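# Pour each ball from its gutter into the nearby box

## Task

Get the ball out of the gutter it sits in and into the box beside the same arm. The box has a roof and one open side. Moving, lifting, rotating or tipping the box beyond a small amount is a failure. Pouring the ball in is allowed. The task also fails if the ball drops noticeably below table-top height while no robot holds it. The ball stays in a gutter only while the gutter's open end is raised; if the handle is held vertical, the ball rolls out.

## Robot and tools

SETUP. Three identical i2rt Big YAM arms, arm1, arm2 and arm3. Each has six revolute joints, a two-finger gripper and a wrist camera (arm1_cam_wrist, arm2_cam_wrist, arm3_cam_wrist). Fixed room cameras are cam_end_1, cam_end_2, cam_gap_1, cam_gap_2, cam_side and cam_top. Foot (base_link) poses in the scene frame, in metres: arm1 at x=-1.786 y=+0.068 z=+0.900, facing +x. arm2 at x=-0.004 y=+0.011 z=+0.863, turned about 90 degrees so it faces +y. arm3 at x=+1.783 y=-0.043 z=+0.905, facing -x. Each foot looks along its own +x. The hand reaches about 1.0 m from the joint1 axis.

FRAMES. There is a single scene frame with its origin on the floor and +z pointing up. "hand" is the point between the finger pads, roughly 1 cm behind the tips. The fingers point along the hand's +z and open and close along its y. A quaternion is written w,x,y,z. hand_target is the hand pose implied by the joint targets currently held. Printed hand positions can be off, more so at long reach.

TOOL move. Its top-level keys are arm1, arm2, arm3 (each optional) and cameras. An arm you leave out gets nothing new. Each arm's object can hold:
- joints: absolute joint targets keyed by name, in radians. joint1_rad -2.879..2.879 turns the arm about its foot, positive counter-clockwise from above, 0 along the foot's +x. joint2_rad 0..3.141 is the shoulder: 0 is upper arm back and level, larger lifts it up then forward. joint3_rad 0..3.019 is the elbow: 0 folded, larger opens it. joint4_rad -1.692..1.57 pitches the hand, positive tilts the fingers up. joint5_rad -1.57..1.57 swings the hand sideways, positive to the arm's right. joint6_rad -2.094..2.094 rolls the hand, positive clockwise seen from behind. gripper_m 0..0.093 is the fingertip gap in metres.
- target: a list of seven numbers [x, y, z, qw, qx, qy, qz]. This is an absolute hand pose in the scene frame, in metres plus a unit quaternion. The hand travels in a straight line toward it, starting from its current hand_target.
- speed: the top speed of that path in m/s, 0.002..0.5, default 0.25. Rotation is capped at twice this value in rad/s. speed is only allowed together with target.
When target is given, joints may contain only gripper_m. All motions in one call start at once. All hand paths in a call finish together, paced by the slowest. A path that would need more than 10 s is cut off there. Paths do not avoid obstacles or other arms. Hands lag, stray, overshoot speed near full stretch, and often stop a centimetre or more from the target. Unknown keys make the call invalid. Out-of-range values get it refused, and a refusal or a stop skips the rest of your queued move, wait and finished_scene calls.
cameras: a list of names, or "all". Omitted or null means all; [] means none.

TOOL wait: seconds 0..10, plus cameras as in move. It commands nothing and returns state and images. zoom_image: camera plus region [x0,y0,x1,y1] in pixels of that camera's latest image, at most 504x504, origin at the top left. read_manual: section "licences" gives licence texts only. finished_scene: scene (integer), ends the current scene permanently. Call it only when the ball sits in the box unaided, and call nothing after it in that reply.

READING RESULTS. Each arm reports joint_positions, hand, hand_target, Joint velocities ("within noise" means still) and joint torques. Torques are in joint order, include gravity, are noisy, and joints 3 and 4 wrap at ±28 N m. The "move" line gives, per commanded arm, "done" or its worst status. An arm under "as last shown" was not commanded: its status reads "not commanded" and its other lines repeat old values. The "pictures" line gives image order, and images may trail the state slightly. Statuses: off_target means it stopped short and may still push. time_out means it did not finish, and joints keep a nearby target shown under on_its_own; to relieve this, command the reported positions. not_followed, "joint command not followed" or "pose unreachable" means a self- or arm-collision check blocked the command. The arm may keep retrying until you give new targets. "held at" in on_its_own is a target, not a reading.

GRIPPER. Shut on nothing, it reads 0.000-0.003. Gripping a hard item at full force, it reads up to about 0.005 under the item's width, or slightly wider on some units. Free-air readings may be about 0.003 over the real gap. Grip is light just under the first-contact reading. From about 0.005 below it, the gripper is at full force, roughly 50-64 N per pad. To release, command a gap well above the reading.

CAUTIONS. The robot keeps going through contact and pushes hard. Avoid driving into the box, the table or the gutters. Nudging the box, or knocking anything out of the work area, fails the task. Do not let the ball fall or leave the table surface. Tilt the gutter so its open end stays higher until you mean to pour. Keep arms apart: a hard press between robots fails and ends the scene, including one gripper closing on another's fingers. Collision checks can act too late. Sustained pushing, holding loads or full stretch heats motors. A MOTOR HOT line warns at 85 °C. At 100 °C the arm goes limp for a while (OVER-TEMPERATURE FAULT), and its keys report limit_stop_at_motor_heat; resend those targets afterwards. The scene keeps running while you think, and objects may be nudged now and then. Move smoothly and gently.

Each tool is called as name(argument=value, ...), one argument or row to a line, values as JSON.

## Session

Holding the gutter at the end is fine. Next scene.

move(
)

Scene clock: 0.00 s.
Joint torques (N m): no reading
Heat: arm1: hottest joint3_rad 30 °C; arm2: hottest joint1_rad 31 °C; arm3: hottest joint4_rad 32 °C.
Joint velocities: within noise
arm1.joint_positions: joint1_rad=+0.075 joint2_rad=+0.452 joint3_rad=+1.707 joint4_rad=-1.486 joint5_rad=+0.067 joint6_rad=-0.339 gripper_m=+0.09396
arm1.joint_status: not commanded
arm1.hand: x=-1.7237 y=+0.0640 z=+1.5645 quat_wxyz=(-0.614, +0.128, -0.769, +0.123) (m; scene frame)
arm1.hand_target: x=-1.7296 y=+0.0638 z=+1.5690 quat_wxyz=(-0.621, +0.127, -0.763, +0.124) (m; scene frame)
arm1.hand_status: not commanded
arm2.joint_positions: joint1_rad=+0.722 joint2_rad=+0.522 joint3_rad=+1.572 joint4_rad=-1.464 joint5_rad=+0.274 joint6_rad=+0.140 gripper_m=+0.09396
arm2.joint_status: not commanded
arm2.hand: x=-0.0720 y=+0.1446 z=+1.4748 quat_wxyz=(-0.291, +0.705, -0.446, -0.468) (m; scene frame)
arm2.hand_target: x=-0.0700 y=+0.1423 z=+1.4837 quat_wxyz=(-0.294, +0.698, -0.445, -0.478) (m; scene frame)
arm2.hand_status: not commanded
arm3.joint_positions: joint1_rad=+0.508 joint2_rad=+0.435 joint3_rad=+1.330 joint4_rad=-1.412 joint5_rad=-0.202 joint6_rad=+0.274 gripper_m=+0.09396
arm3.joint_status: not commanded
arm3.hand: x=+1.6666 y=-0.1568 z=+1.4337 quat_wxyz=(-0.275, -0.846, -0.166, +0.426) (m; scene frame)
arm3.hand_target: x=+1.6692 y=-0.1553 z=+1.4446 quat_wxyz=(-0.279, -0.839, -0.166, +0.436) (m; scene frame)
arm3.hand_status: not commanded
pictures: arm1_cam_wrist, arm2_cam_wrist, arm3_cam_wrist, cam_end_1, cam_end_2, cam_gap_1, cam_gap_2, cam_side, cam_top
camera_calibration:
arm1_cam_wrist: T_world_to_cam=[[0.0463075, -0.937139, 0.34587, -0.400774], [-0.745792, -0.262782, -0.61216, -0.306596], [0.664567, -0.229599, -0.71108, 2.39914], [0, 0, 0, 1]] pos_world=[-1.80449, 0.0946931, 1.65691]
arm2_cam_wrist: T_world_to_cam=[[0.898407, 0.439154, 0.00288582, -0.00413779], [0.376068, -0.765921, -0.521476, 0.909927], [-0.226798, 0.469583, -0.853261, 1.30389], [0, 0, 0, 1]] pos_world=[-0.0427577, 0.0864654, 1.58707]
arm3_cam_wrist: T_world_to_cam=[[-0.50616, 0.802588, -0.315682, 1.42057], [0.840814, 0.377768, -0.387714, -0.78187], [-0.19192, -0.461676, -0.866038, 1.61443], [0, 0, 0, 1]] pos_world=[1.68628, -0.0994271, 1.54346]

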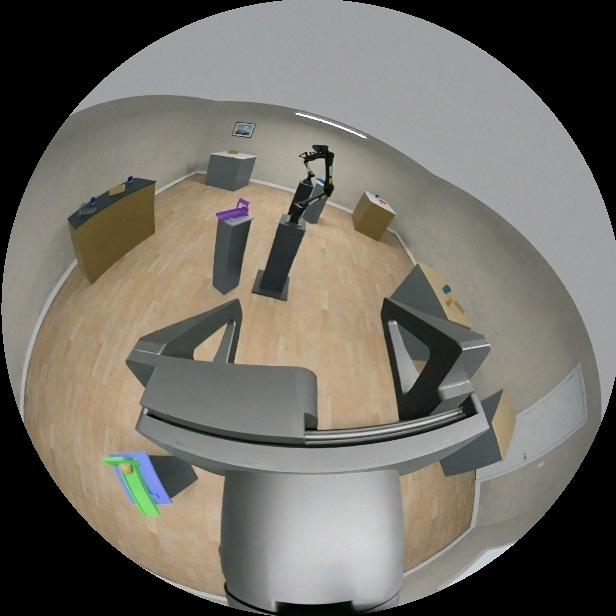

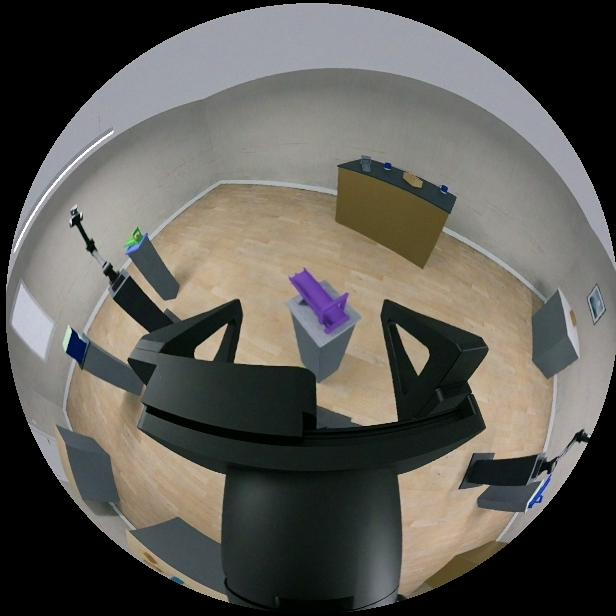

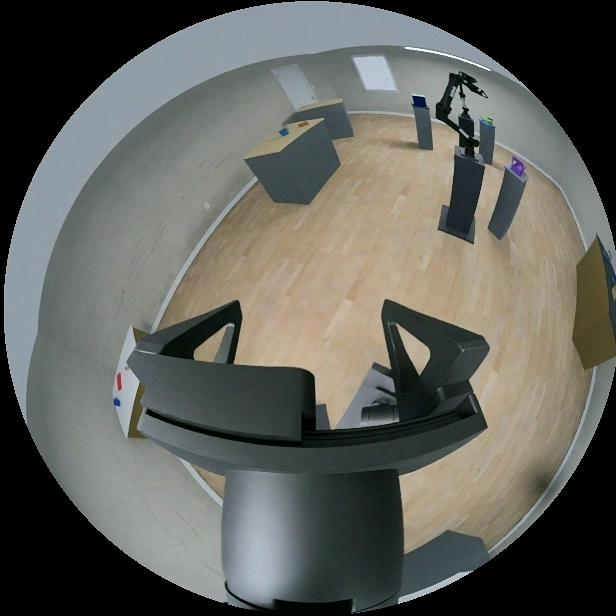

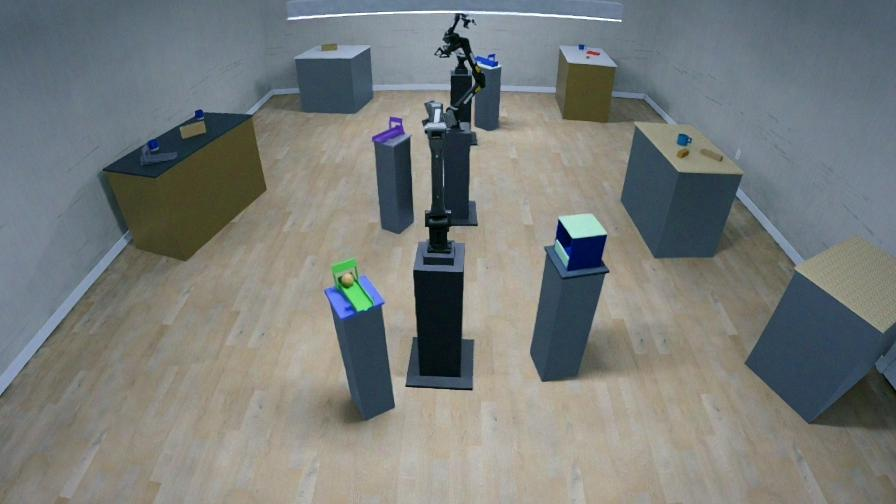

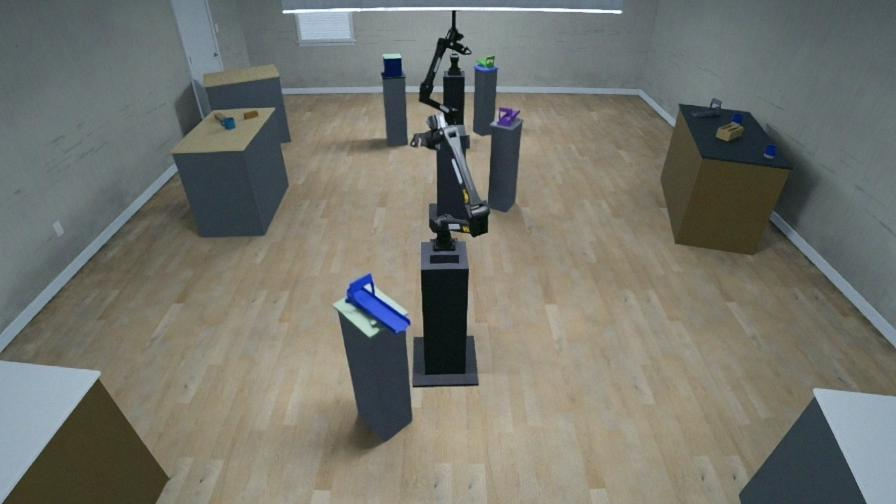

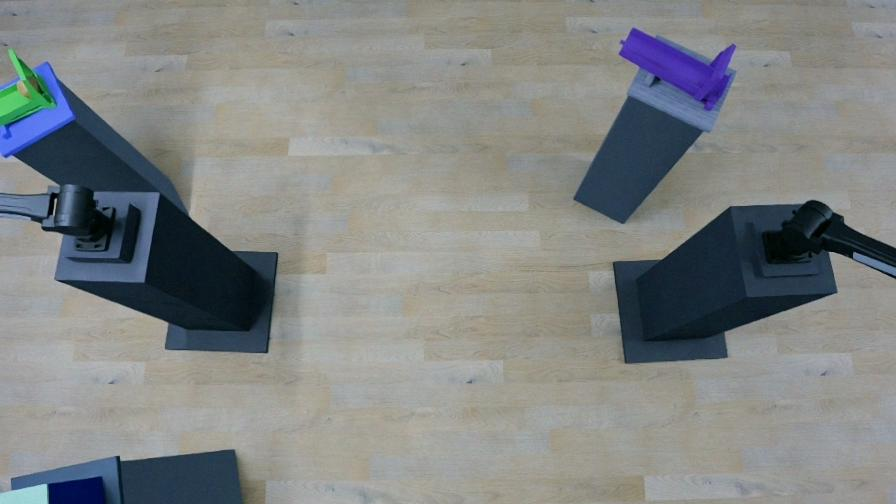

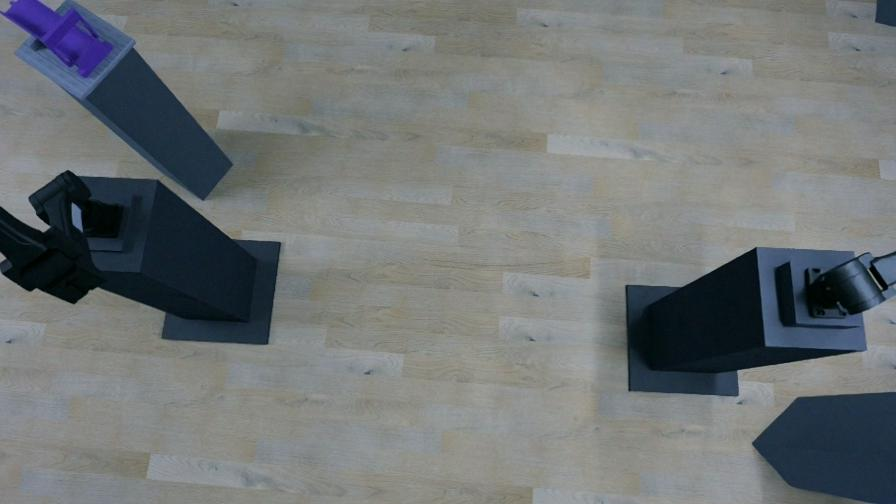

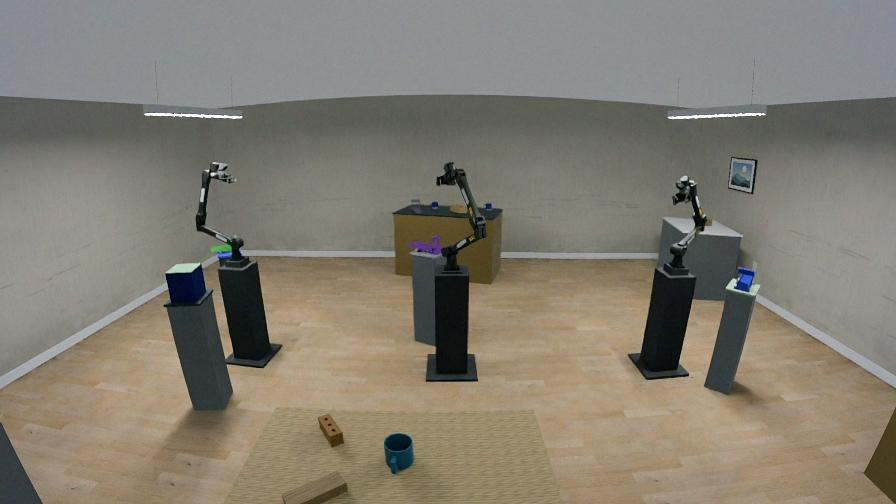

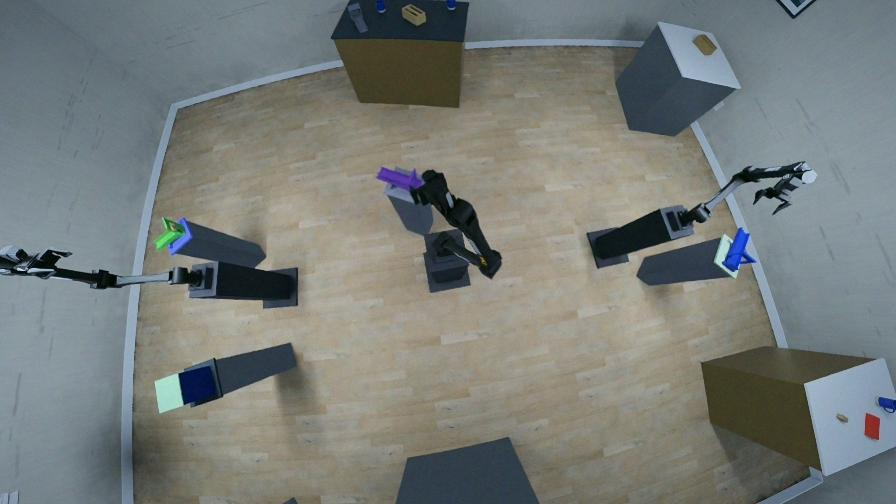

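zoom_image(
  camera="cam_end_1",
  region=[310, 240, 410, 330],
)

zoom_image(
  camera="cam_end_1",
  region=[530, 200, 630, 290],
)

zoom_image(
  camera="cam_side",
  region=[150, 220, 270, 330],
)

zoom_image(
  camera="arm1_cam_wrist",
  region=[80, 430, 220, 540],
)

zoom_image(
  camera="cam_gap_1",
  region=[0, 40, 140, 180],
)

zoom_image(
  camera="cam_top",
  region=[130, 200, 270, 420],
)

Scaled by 5.040 from the camera's 896x504 image, which has a finer 1280x720 frame.

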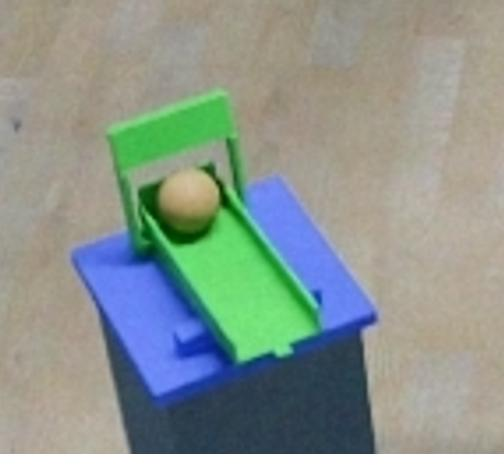

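Scaled by 5.040 from the camera's 896x504 image, which has a finer 1280x720 frame.

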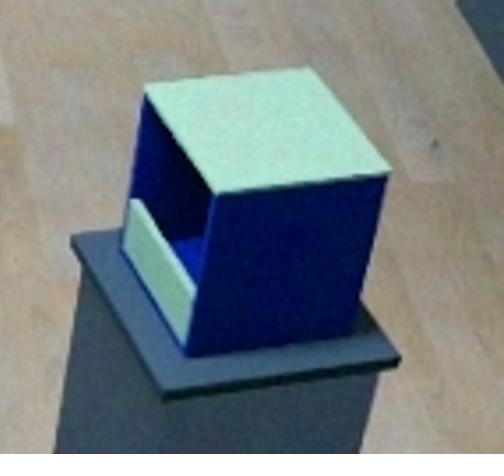

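Scaled by 4.200 from the camera's 896x504 image, which has a finer 1280x720 frame.

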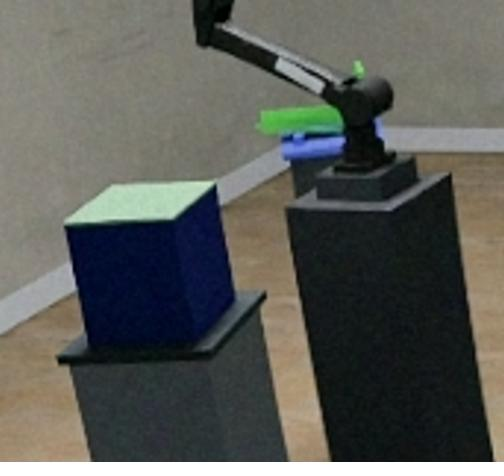

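Scaled by 3.600 from the camera's 616x616 image, which has a finer 880x880 frame.

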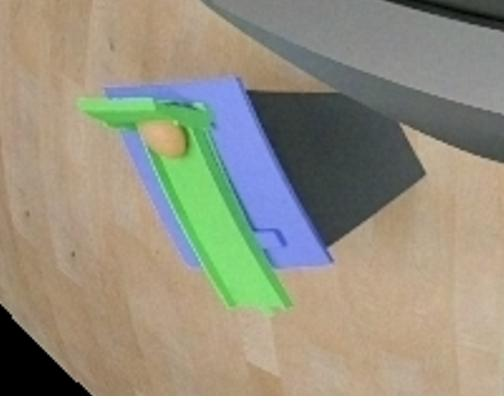

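Scaled by 3.600 from the camera's 896x504 image, which has a finer 1280x720 frame.

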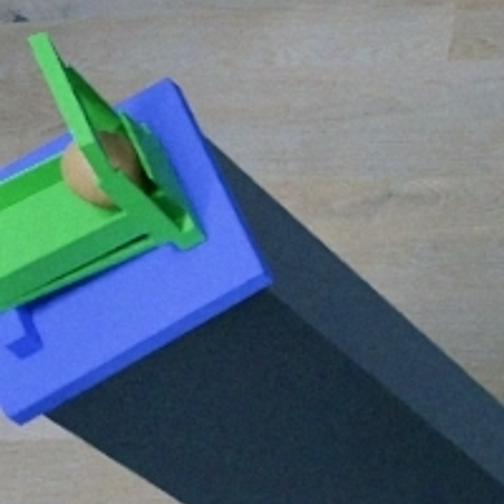

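Scaled by 2.291 from the camera's 896x504 image, which has a finer 1280x720 frame.

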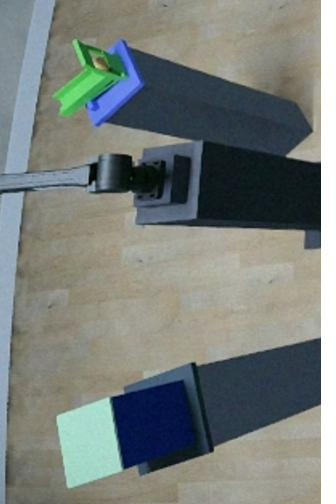

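move(
  arm1={"joints": {"joint1_rad": 2.15, "joint5_rad": 0.0, "joint6_rad": 0.0}},
  cameras=[],
)

Scene clock: 42.80 s.
Joint torques (N m): arm1=[0.97 8.18 5.68 1.62 -0.06 0.12] | arm2=[-1.61 3.31 8.44 1.46 0.16 -0.06] | arm3=[1.96 3.72 9.99 1.94 -0.08 -0.04]
Heat: arm1: hottest joint3_rad 30 °C; arm2: hottest joint1_rad 31 °C; arm3: hottest joint3_rad 33 °C.
move: arm1 done
Joint velocities: within noise
arm1.joint_positions: joint1_rad=+2.141 joint2_rad=+0.448 joint3_rad=+1.707 joint4_rad=-1.486 joint5_rad=+0.002 joint6_rad=-0.009 gripper_m=+0.09399
arm1.joint_status: all done
arm1.hand: x=-1.8290 y=+0.1329 z=+1.5627 quat_wxyz=(-0.311, +0.686, -0.385, -0.533) (m; scene frame)
arm1.hand_target: x=-1.8278 y=+0.1292 z=+1.5672 quat_wxyz=(-0.309, +0.682, -0.383, -0.541) (m; scene frame)
arm1.hand_status: not commanded
arm2, arm3: as last shown
pictures: none
No camera images: "cameras" was empty.

move(
  arm1={"target": [-1.93, 0.31, 1.25, 0.1855, -0.808, 0.4479, 0.3347], "speed": 0.2},
  cameras=["arm1_cam_wrist", "cam_end_1"],
)

zoom_image(
  camera="arm1_cam_wrist",
  region=[180, 150, 430, 330],
)

zoom_image(
  camera="cam_end_1",
  region=[310, 160, 450, 340],
)

Scene clock: 51.33 s.
Joint torques (N m): arm1=[1.08 -0.09 9.84 1.87 0.12 -0.05] | arm2=[-1.55 3.31 8.44 1.46 0.16 -0.06] | arm3=[1.79 3.78 9.87 2.07 -0.04 -0.04]
Heat: arm1: hottest joint3_rad 30 °C; arm2: hottest joint1_rad 31 °C; arm3: hottest joint3_rad 33 °C.
move: arm1 done
Joint velocities: within noise
arm1.joint_positions: joint1_rad=+2.095 joint2_rad=+0.581 joint3_rad=+0.941 joint4_rad=-1.146 joint5_rad=-0.051 joint6_rad=-0.027 gripper_m=+0.09399
arm1.joint_status: not commanded
arm1.hand: x=-1.9272 y=+0.3101 z=+1.2513 quat_wxyz=(-0.181, +0.806, -0.457, -0.331) (m; scene frame)
arm1.hand_target: x=-1.9300 y=+0.3100 z=+1.2501 quat_wxyz=(-0.185, +0.808, -0.448, -0.335) (m; scene frame)
arm1.hand_status: done (0.003 m and 1.3 deg from the pose sent, 0.373 m and 31.3 deg at the start)
arm2, arm3: as last shown
pictures: arm1_cam_wrist, cam_end_1
camera_calibration:
arm1_cam_wrist: T_world_to_cam=[[0.856506, 0.516041, -0.00997601, 1.50363], [0.509401, -0.848281, -0.144675, 1.43016], [-0.0831205, 0.118833, -0.989429, 1.16748], [0, 0, 0, 1]] pos_world=[-1.91935, 0.298503, 1.37704]

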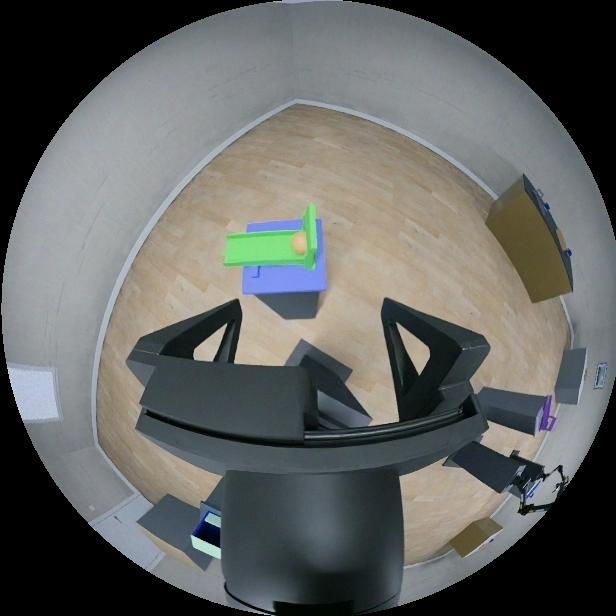

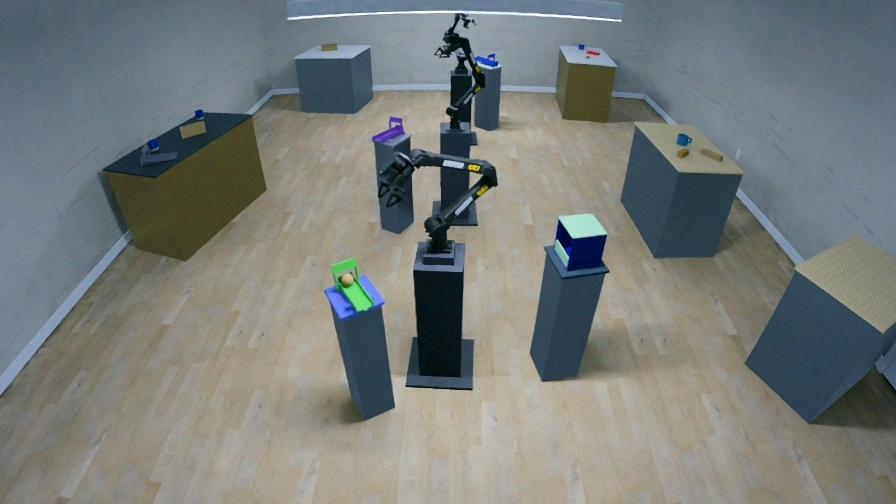

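Scaled by 2.016 from the camera's 616x616 image, which has a finer 880x880 frame.

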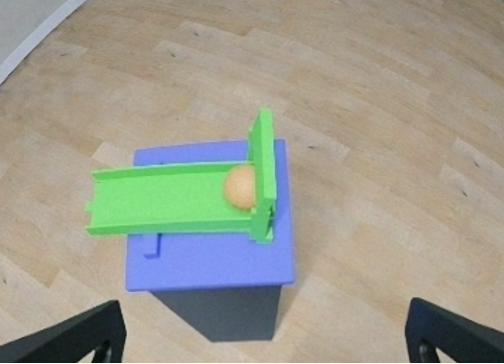

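Scaled by 2.800 from the camera's 896x504 image, which has a finer 1280x720 frame.

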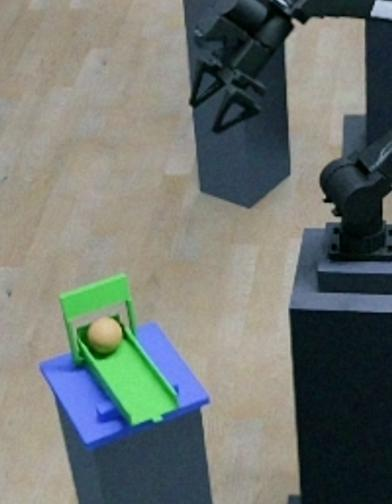

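move(
  cameras=["arm1_cam_wrist","cam_end_1"],
)

Scene clock: 83.17 s.
Joint torques (N m): arm1=[1.14 -0.15 9.83 1.87 0.11 -0.05] | arm2=[-1.61 3.31 8.44 1.46 0.16 -0.06] | arm3=[1.79 3.72 9.8 1.65 -0.06 -0.01]
Heat: arm1: hottest joint3_rad 33 °C; arm2: hottest joint3_rad 32 °C; arm3: hottest joint3_rad 33 °C.
Joint velocities: within noise
arm1.joint_positions: joint1_rad=+2.095 joint2_rad=+0.581 joint3_rad=+0.941 joint4_rad=-1.146 joint5_rad=-0.051 joint6_rad=-0.027 gripper_m=+0.09399
arm1.joint_status: not commanded
arm1.hand: x=-1.9272 y=+0.3101 z=+1.2513 quat_wxyz=(-0.181, +0.806, -0.457, -0.331) (m; scene frame)
arm1.hand_target: x=-1.9300 y=+0.3100 z=+1.2501 quat_wxyz=(-0.185, +0.808, -0.448, -0.335) (m; scene frame)
arm1.hand_status: done (0.003 m and 1.3 deg from the pose sent, 0.373 m and 31.3 deg at the start)
arm2.joint_positions: joint1_rad=+0.722 joint2_rad=+0.522 joint3_rad=+1.572 joint4_rad=-1.464 joint5_rad=+0.274 joint6_rad=+0.140 gripper_m=+0.09396
arm2.joint_status: not commanded
arm2.hand: x=-0.0720 y=+0.1446 z=+1.4748 quat_wxyz=(-0.291, +0.705, -0.446, -0.468) (m; scene frame)
arm2.hand_target: x=-0.0700 y=+0.1423 z=+1.4837 quat_wxyz=(-0.294, +0.698, -0.445, -0.478) (m; scene frame)
arm2.hand_status: not commanded
arm3.joint_positions: joint1_rad=+0.508 joint2_rad=+0.435 joint3_rad=+1.330 joint4_rad=-1.412 joint5_rad=-0.202 joint6_rad=+0.274 gripper_m=+0.09396
arm3.joint_status: not commanded
arm3.hand: x=+1.6666 y=-0.1568 z=+1.4337 quat_wxyz=(-0.275, -0.846, -0.166, +0.426) (m; scene frame)
arm3.hand_target: x=+1.6692 y=-0.1553 z=+1.4446 quat_wxyz=(-0.279, -0.839, -0.166, +0.436) (m; scene frame)
arm3.hand_status: not commanded
pictures: arm1_cam_wrist, cam_end_1
camera_calibration:
arm1_cam_wrist: T_world_to_cam=[[0.856506, 0.516041, -0.00997601, 1.50363], [0.509401, -0.848281, -0.144675, 1.43016], [-0.0831205, 0.118833, -0.989429, 1.16748], [0, 0, 0, 1]] pos_world=[-1.91935, 0.298503, 1.37704]

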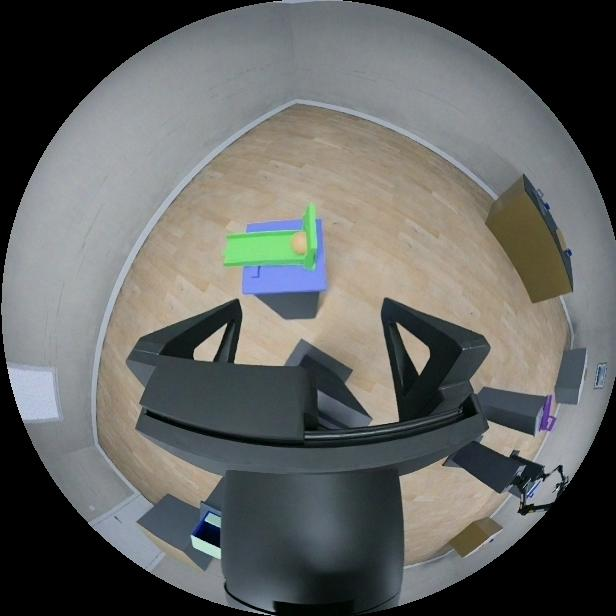

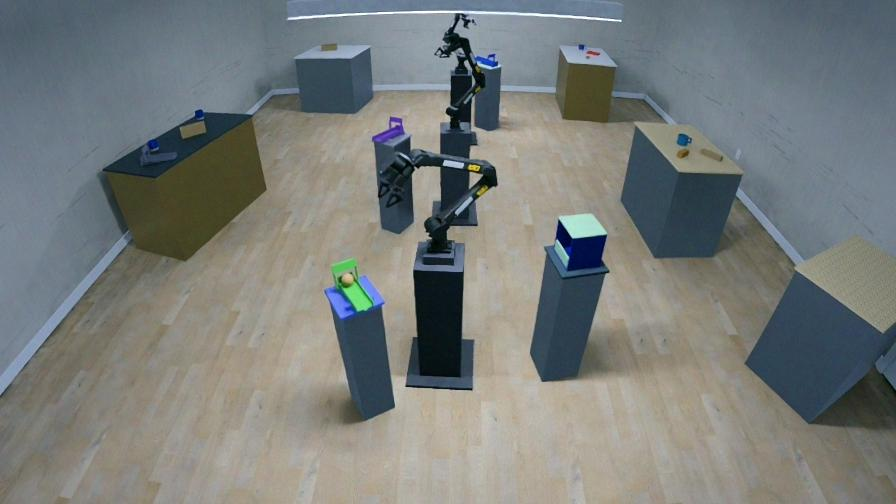

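zoom_image(
  camera="arm1_cam_wrist",
  region=[200, 180, 360, 320],
)

zoom_image(
  camera="cam_end_1",
  region=[310, 240, 410, 330],
)

Scaled by 3.150 from the camera's 616x616 image, which has a finer 880x880 frame.

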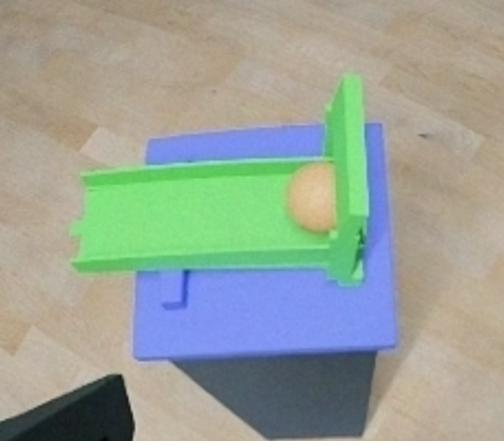

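Scaled by 5.040 from the camera's 896x504 image, which has a finer 1280x720 frame.

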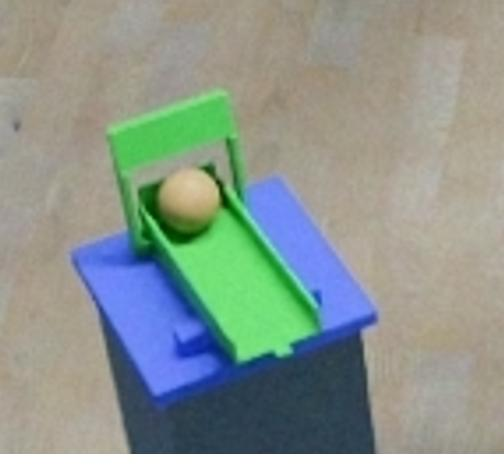

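move(
  arm1={"target": [-2.012, 0.505, 1.155, -0.0757, -0.8657, 0.4929, 0.0431], "speed": 0.12},
  cameras=["arm1_cam_wrist","cam_end_1","cam_top"],
)

Scene clock: 98.53 s.
Joint torques (N m): arm1=[-0.85 -13.27 14.6 -0.55 -0.24 -0.06] | arm2=[-1.61 3.37 8.46 1.46 0.16 -0.06] | arm3=[1.44 4.01 9.8 1.92 -0.06 -0.05]
Heat: arm1: hottest joint3_rad 34 °C; arm2: hottest joint3_rad 32 °C; arm3: hottest joint3_rad 34 °C.
move: arm1 off_target
Joint velocities: within noise
arm1.joint_positions: joint1_rad=+2.031 joint2_rad=+1.602 joint3_rad=+1.555 joint4_rad=-1.569 joint5_rad=-0.177 joint6_rad=-0.119 gripper_m=+0.09399
arm1.joint_status: not commanded
arm1.hand: x=-2.0110 y=+0.4879 z=+1.1383 quat_wxyz=(+0.085, +0.866, -0.492, -0.027) (m; scene frame)
arm1.hand_target: x=-2.0114 y=+0.5041 z=+1.1548 quat_wxyz=(+0.075, +0.866, -0.493, -0.043) (m; scene frame)
arm1.hand_status: off_target (0.024 m and 2.1 deg from the pose sent, 0.233 m and 45.2 deg at the start)
arm2, arm3: as last shown
pictures: arm1_cam_wrist, cam_end_1, cam_top
camera_calibration:
arm1_cam_wrist: T_world_to_cam=[[0.848307, 0.500459, -0.172963, 1.65922], [0.491578, -0.622945, 0.608515, 0.604166], [0.19679, -0.601232, -0.774463, 1.6971], [0, 0, 0, 1]] pos_world=[-2.03849, 0.566341, 1.23368]

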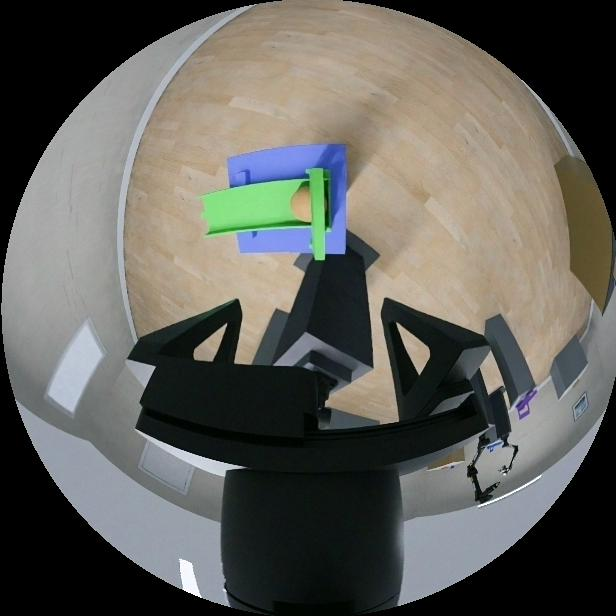

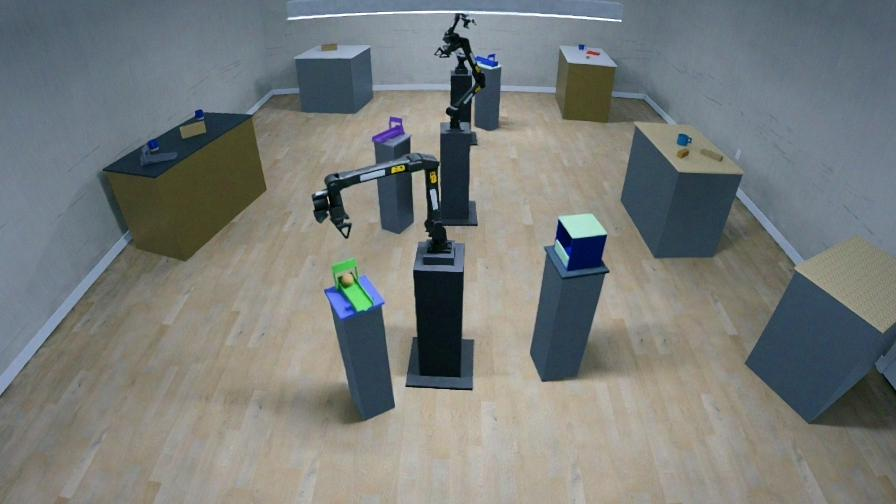

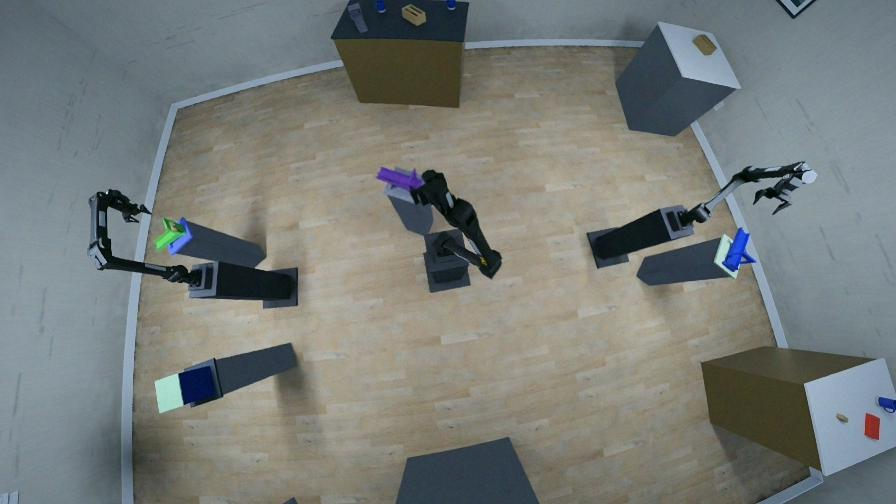

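zoom_image(
  camera="arm1_cam_wrist",
  region=[190, 130, 400, 340],
)

Scaled by 2.400 from the camera's 616x616 image, which has a finer 880x880 frame.

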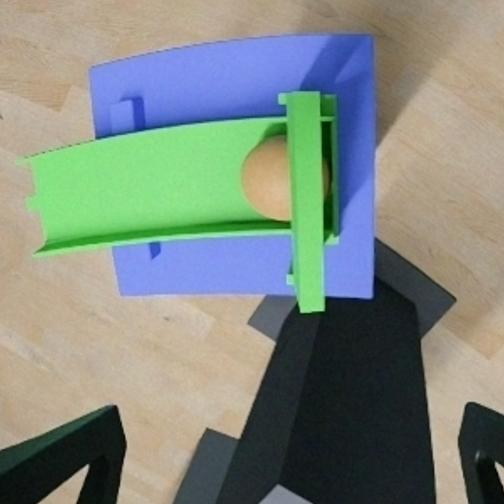

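move(
  arm1={"target": [-2.034, 0.513, 1.065, -0.0762, -0.8713, 0.4830, 0.0423], "speed": 0.06},
  cameras=["arm1_cam_wrist","cam_end_1"],
)

zoom_image(
  camera="arm1_cam_wrist",
  region=[190, 180, 400, 340],
)

zoom_image(
  camera="cam_end_1",
  region=[290, 170, 420, 330],
)

Scene clock: 114.67 s.
Joint torques (N m): arm1=[1.2 -14.1 8.73 0.46 -0.24 0.05] | arm2=[-1.55 3.37 8.46 1.47 0.15 -0.06] | arm3=[2.08 3.43 9.84 1.69 -0.03 -0.02]
Heat: arm1: hottest joint3_rad 34 °C; arm2: hottest joint3_rad 32 °C; arm3: hottest joint3_rad 34 °C.
move: arm1 off_target
Joint velocities: within noise
arm1.joint_positions: joint1_rad=+2.038 joint2_rad=+1.668 joint3_rad=+1.489 joint4_rad=-1.374 joint5_rad=-0.178 joint6_rad=-0.119 gripper_m=+0.09399
arm1.joint_status: not commanded
arm1.hand: x=-2.0276 y=+0.5172 z=+1.0814 quat_wxyz=(+0.067, +0.869, -0.487, -0.052) (m; scene frame)
arm1.hand_target: x=-2.0337 y=+0.5126 z=+1.0653 quat_wxyz=(+0.076, +0.871, -0.483, -0.042) (m; scene frame)
arm1.hand_status: off_target (0.018 m and 1.6 deg from the pose sent, 0.081 m and 2.4 deg at the start)
arm2, arm3: as last shown
pictures: arm1_cam_wrist, cam_end_1
camera_calibration:
arm1_cam_wrist: T_world_to_cam=[[0.840093, 0.516309, -0.166337, 1.61677], [0.511636, -0.652341, 0.559178, 0.774478], [0.1802, -0.554866, -0.812189, 1.65702], [0, 0, 0, 1]] pos_world=[-2.05308, 0.589894, 1.18167]

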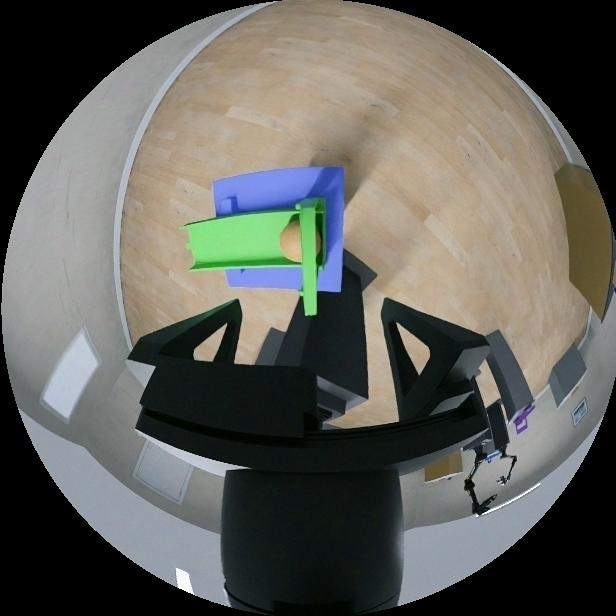

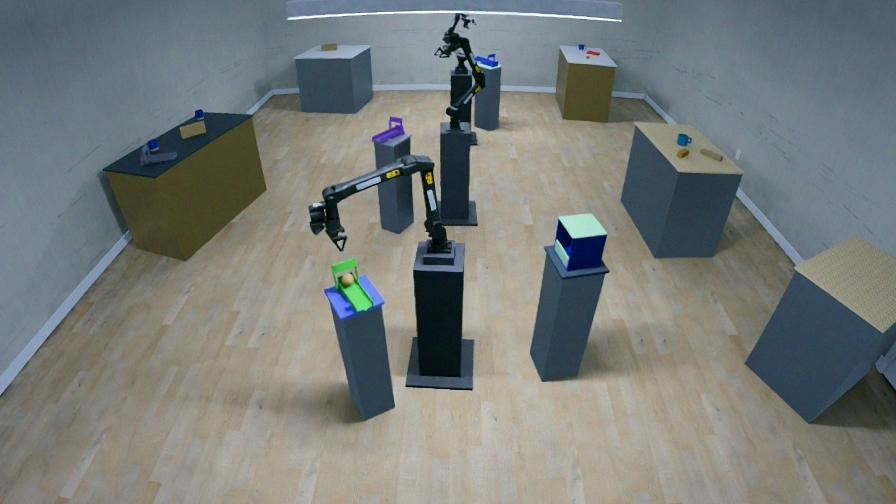

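Scaled by 2.400 from the camera's 616x616 image, which has a finer 880x880 frame.

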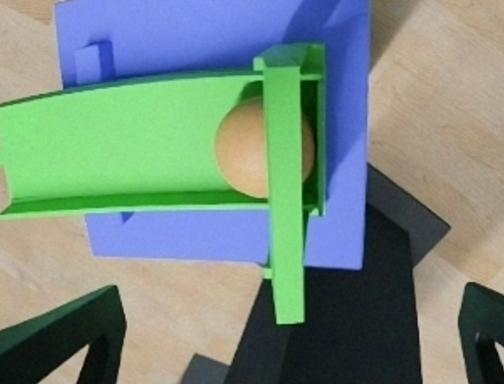

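Scaled by 3.150 from the camera's 896x504 image, which has a finer 1280x720 frame.

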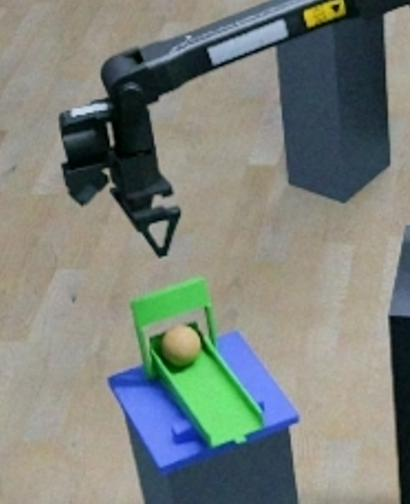

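move(
  arm1={"target": [-2.036, 0.499, 1.012, -0.0762, -0.8713, 0.4830, 0.0423], "speed": 0.06},
  cameras=["arm1_cam_wrist","cam_end_1"],
)

zoom_image(
  camera="arm1_cam_wrist",
  region=[190, 180, 400, 390],
)

zoom_image(
  camera="cam_end_1",
  region=[290, 170, 420, 330],
)

Scene clock: 125.33 s.
Joint torques (N m): arm1=[1.2 -13.68 8.44 0.47 -0.25 0.11] | arm2=[-1.61 3.37 8.46 1.46 0.16 -0.06] | arm3=[1.61 3.6 9.81 1.94 -0.07 0.01]
Heat: arm1: hottest joint3_rad 34 °C; arm2: hottest joint3_rad 32 °C; arm3: hottest joint3_rad 34 °C.
move: arm1 off_target
Joint velocities: within noise
arm1.joint_positions: joint1_rad=+2.054 joint2_rad=+1.679 joint3_rad=+1.358 joint4_rad=-1.230 joint5_rad=-0.178 joint6_rad=-0.109 gripper_m=+0.09399
arm1.joint_status: not commanded
arm1.hand: x=-2.0302 y=+0.5048 z=+1.0280 quat_wxyz=(+0.067, +0.871, -0.484, -0.052) (m; scene frame)
arm1.hand_target: x=-2.0356 y=+0.4987 z=+1.0124 quat_wxyz=(+0.076, +0.871, -0.483, -0.042) (m; scene frame)
arm1.hand_status: off_target (0.018 m and 1.5 deg from the pose sent, 0.072 m and 1.6 deg at the start)
arm2, arm3: as last shown
pictures: arm1_cam_wrist, cam_end_1
camera_calibration:
arm1_cam_wrist: T_world_to_cam=[[0.836523, 0.522032, -0.166467, 1.60644], [0.516331, -0.649337, 0.558358, 0.806438], [0.183388, -0.553031, -0.812727, 1.61338], [0, 0, 0, 1]] pos_world=[-2.05609, 0.577284, 1.12837]

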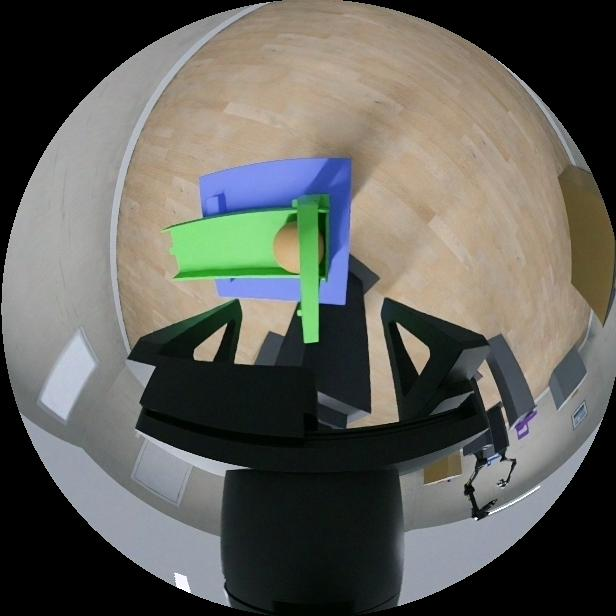

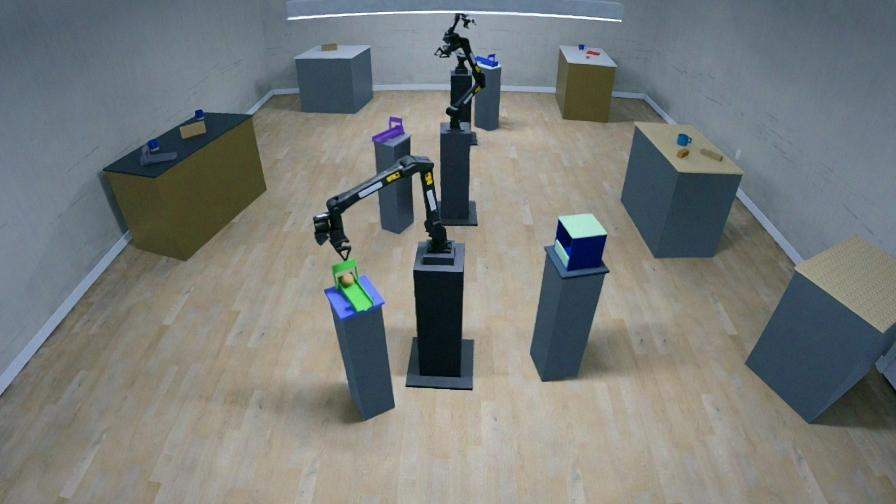

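Scaled by 2.400 from the camera's 616x616 image, which has a finer 880x880 frame.

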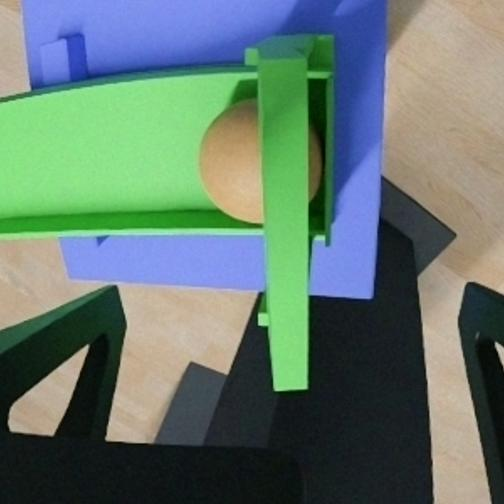

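Scaled by 3.150 from the camera's 896x504 image, which has a finer 1280x720 frame.

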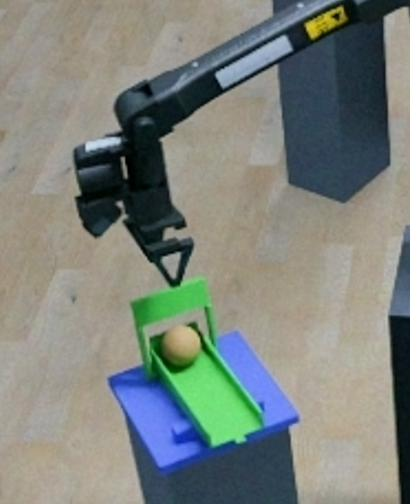

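move(
  arm1={"target": [-2.045, 0.491, 0.970, -0.0762, -0.8713, 0.4830, 0.0423], "speed": 0.05},
  cameras=["arm1_cam_wrist","cam_end_1"],
)

zoom_image(
  camera="arm1_cam_wrist",
  region=[190, 180, 400, 390],
)

zoom_image(
  camera="cam_end_1",
  region=[310, 200, 410, 330],
)

Scene clock: 137.70 s.
Joint torques (N m): arm1=[1.2 -13.45 7.99 0.5 -0.24 0.13] | arm2=[-1.61 3.37 8.46 1.47 0.16 -0.06] | arm3=[2.2 3.9 9.96 1.92 -0.11 -0.03]
Heat: arm1: hottest joint3_rad 34 °C; arm2: hottest joint3_rad 32 °C; arm3: hottest joint3_rad 34 °C.
move: arm1 off_target
Joint velocities: within noise
arm1.joint_positions: joint1_rad=+2.078 joint2_rad=+1.715 joint3_rad=+1.289 joint4_rad=-1.119 joint5_rad=-0.178 joint6_rad=-0.084 gripper_m=+0.09399
arm1.joint_status: not commanded
arm1.hand: x=-2.0402 y=+0.4984 z=+0.9862 quat_wxyz=(+0.067, +0.871, -0.484, -0.053) (m; scene frame)
arm1.hand_target: x=-2.0446 y=+0.4907 z=+0.9704 quat_wxyz=(+0.076, +0.871, -0.483, -0.042) (m; scene frame)
arm1.hand_status: off_target (0.018 m and 1.6 deg from the pose sent, 0.061 m and 1.5 deg at the start)
arm2, arm3: as last shown
pictures: arm1_cam_wrist, cam_end_1
camera_calibration:
arm1_cam_wrist: T_world_to_cam=[[0.83637, 0.52212, -0.16696, 1.61134], [0.516861, -0.649684, 0.557463, 0.832877], [0.182591, -0.552541, -0.81324, 1.57634], [0, 0, 0, 1]] pos_world=[-2.06599, 0.570783, 1.08667]

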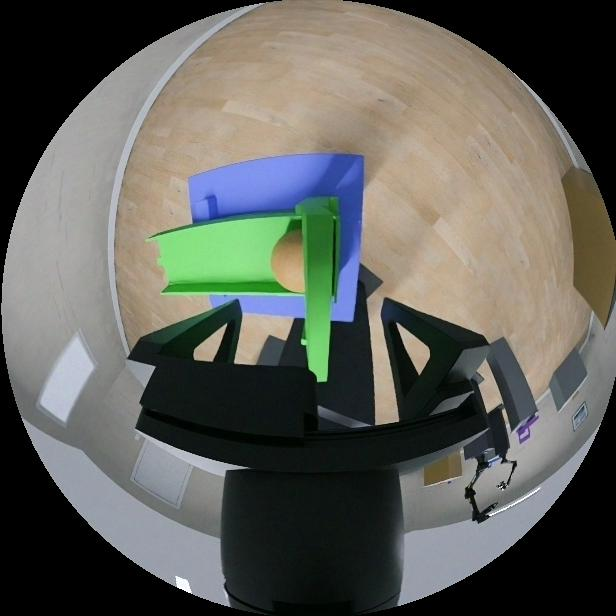

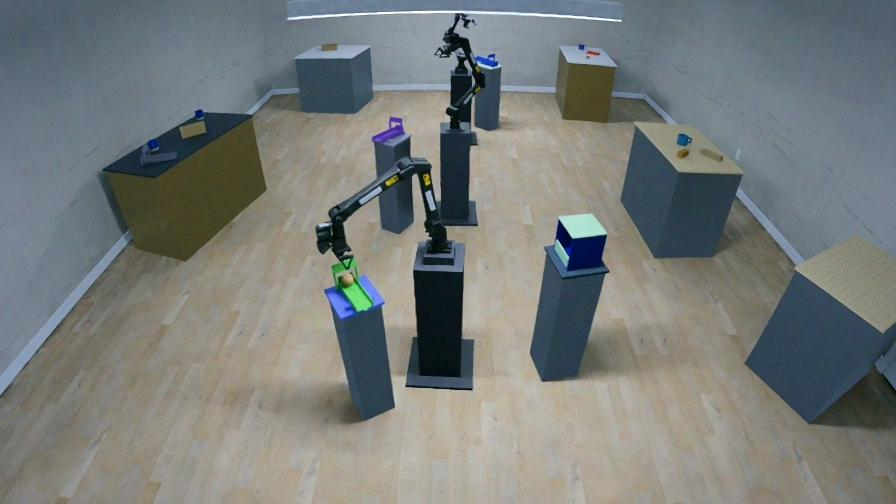

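Scaled by 2.400 from the camera's 616x616 image, which has a finer 880x880 frame.

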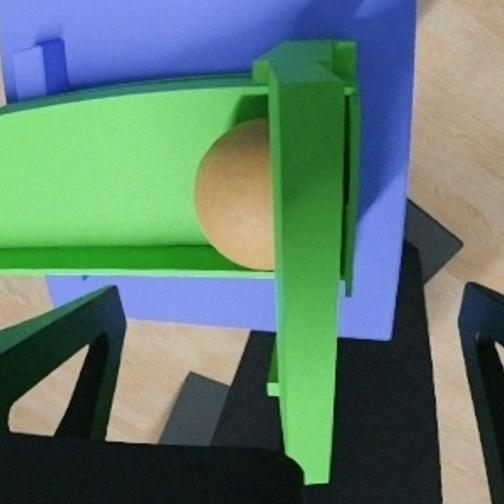

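Scaled by 3.877 from the camera's 896x504 image, which has a finer 1280x720 frame.

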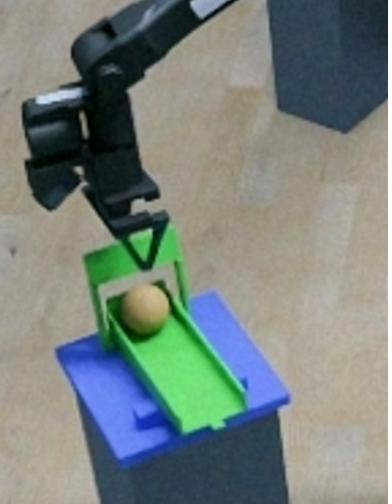

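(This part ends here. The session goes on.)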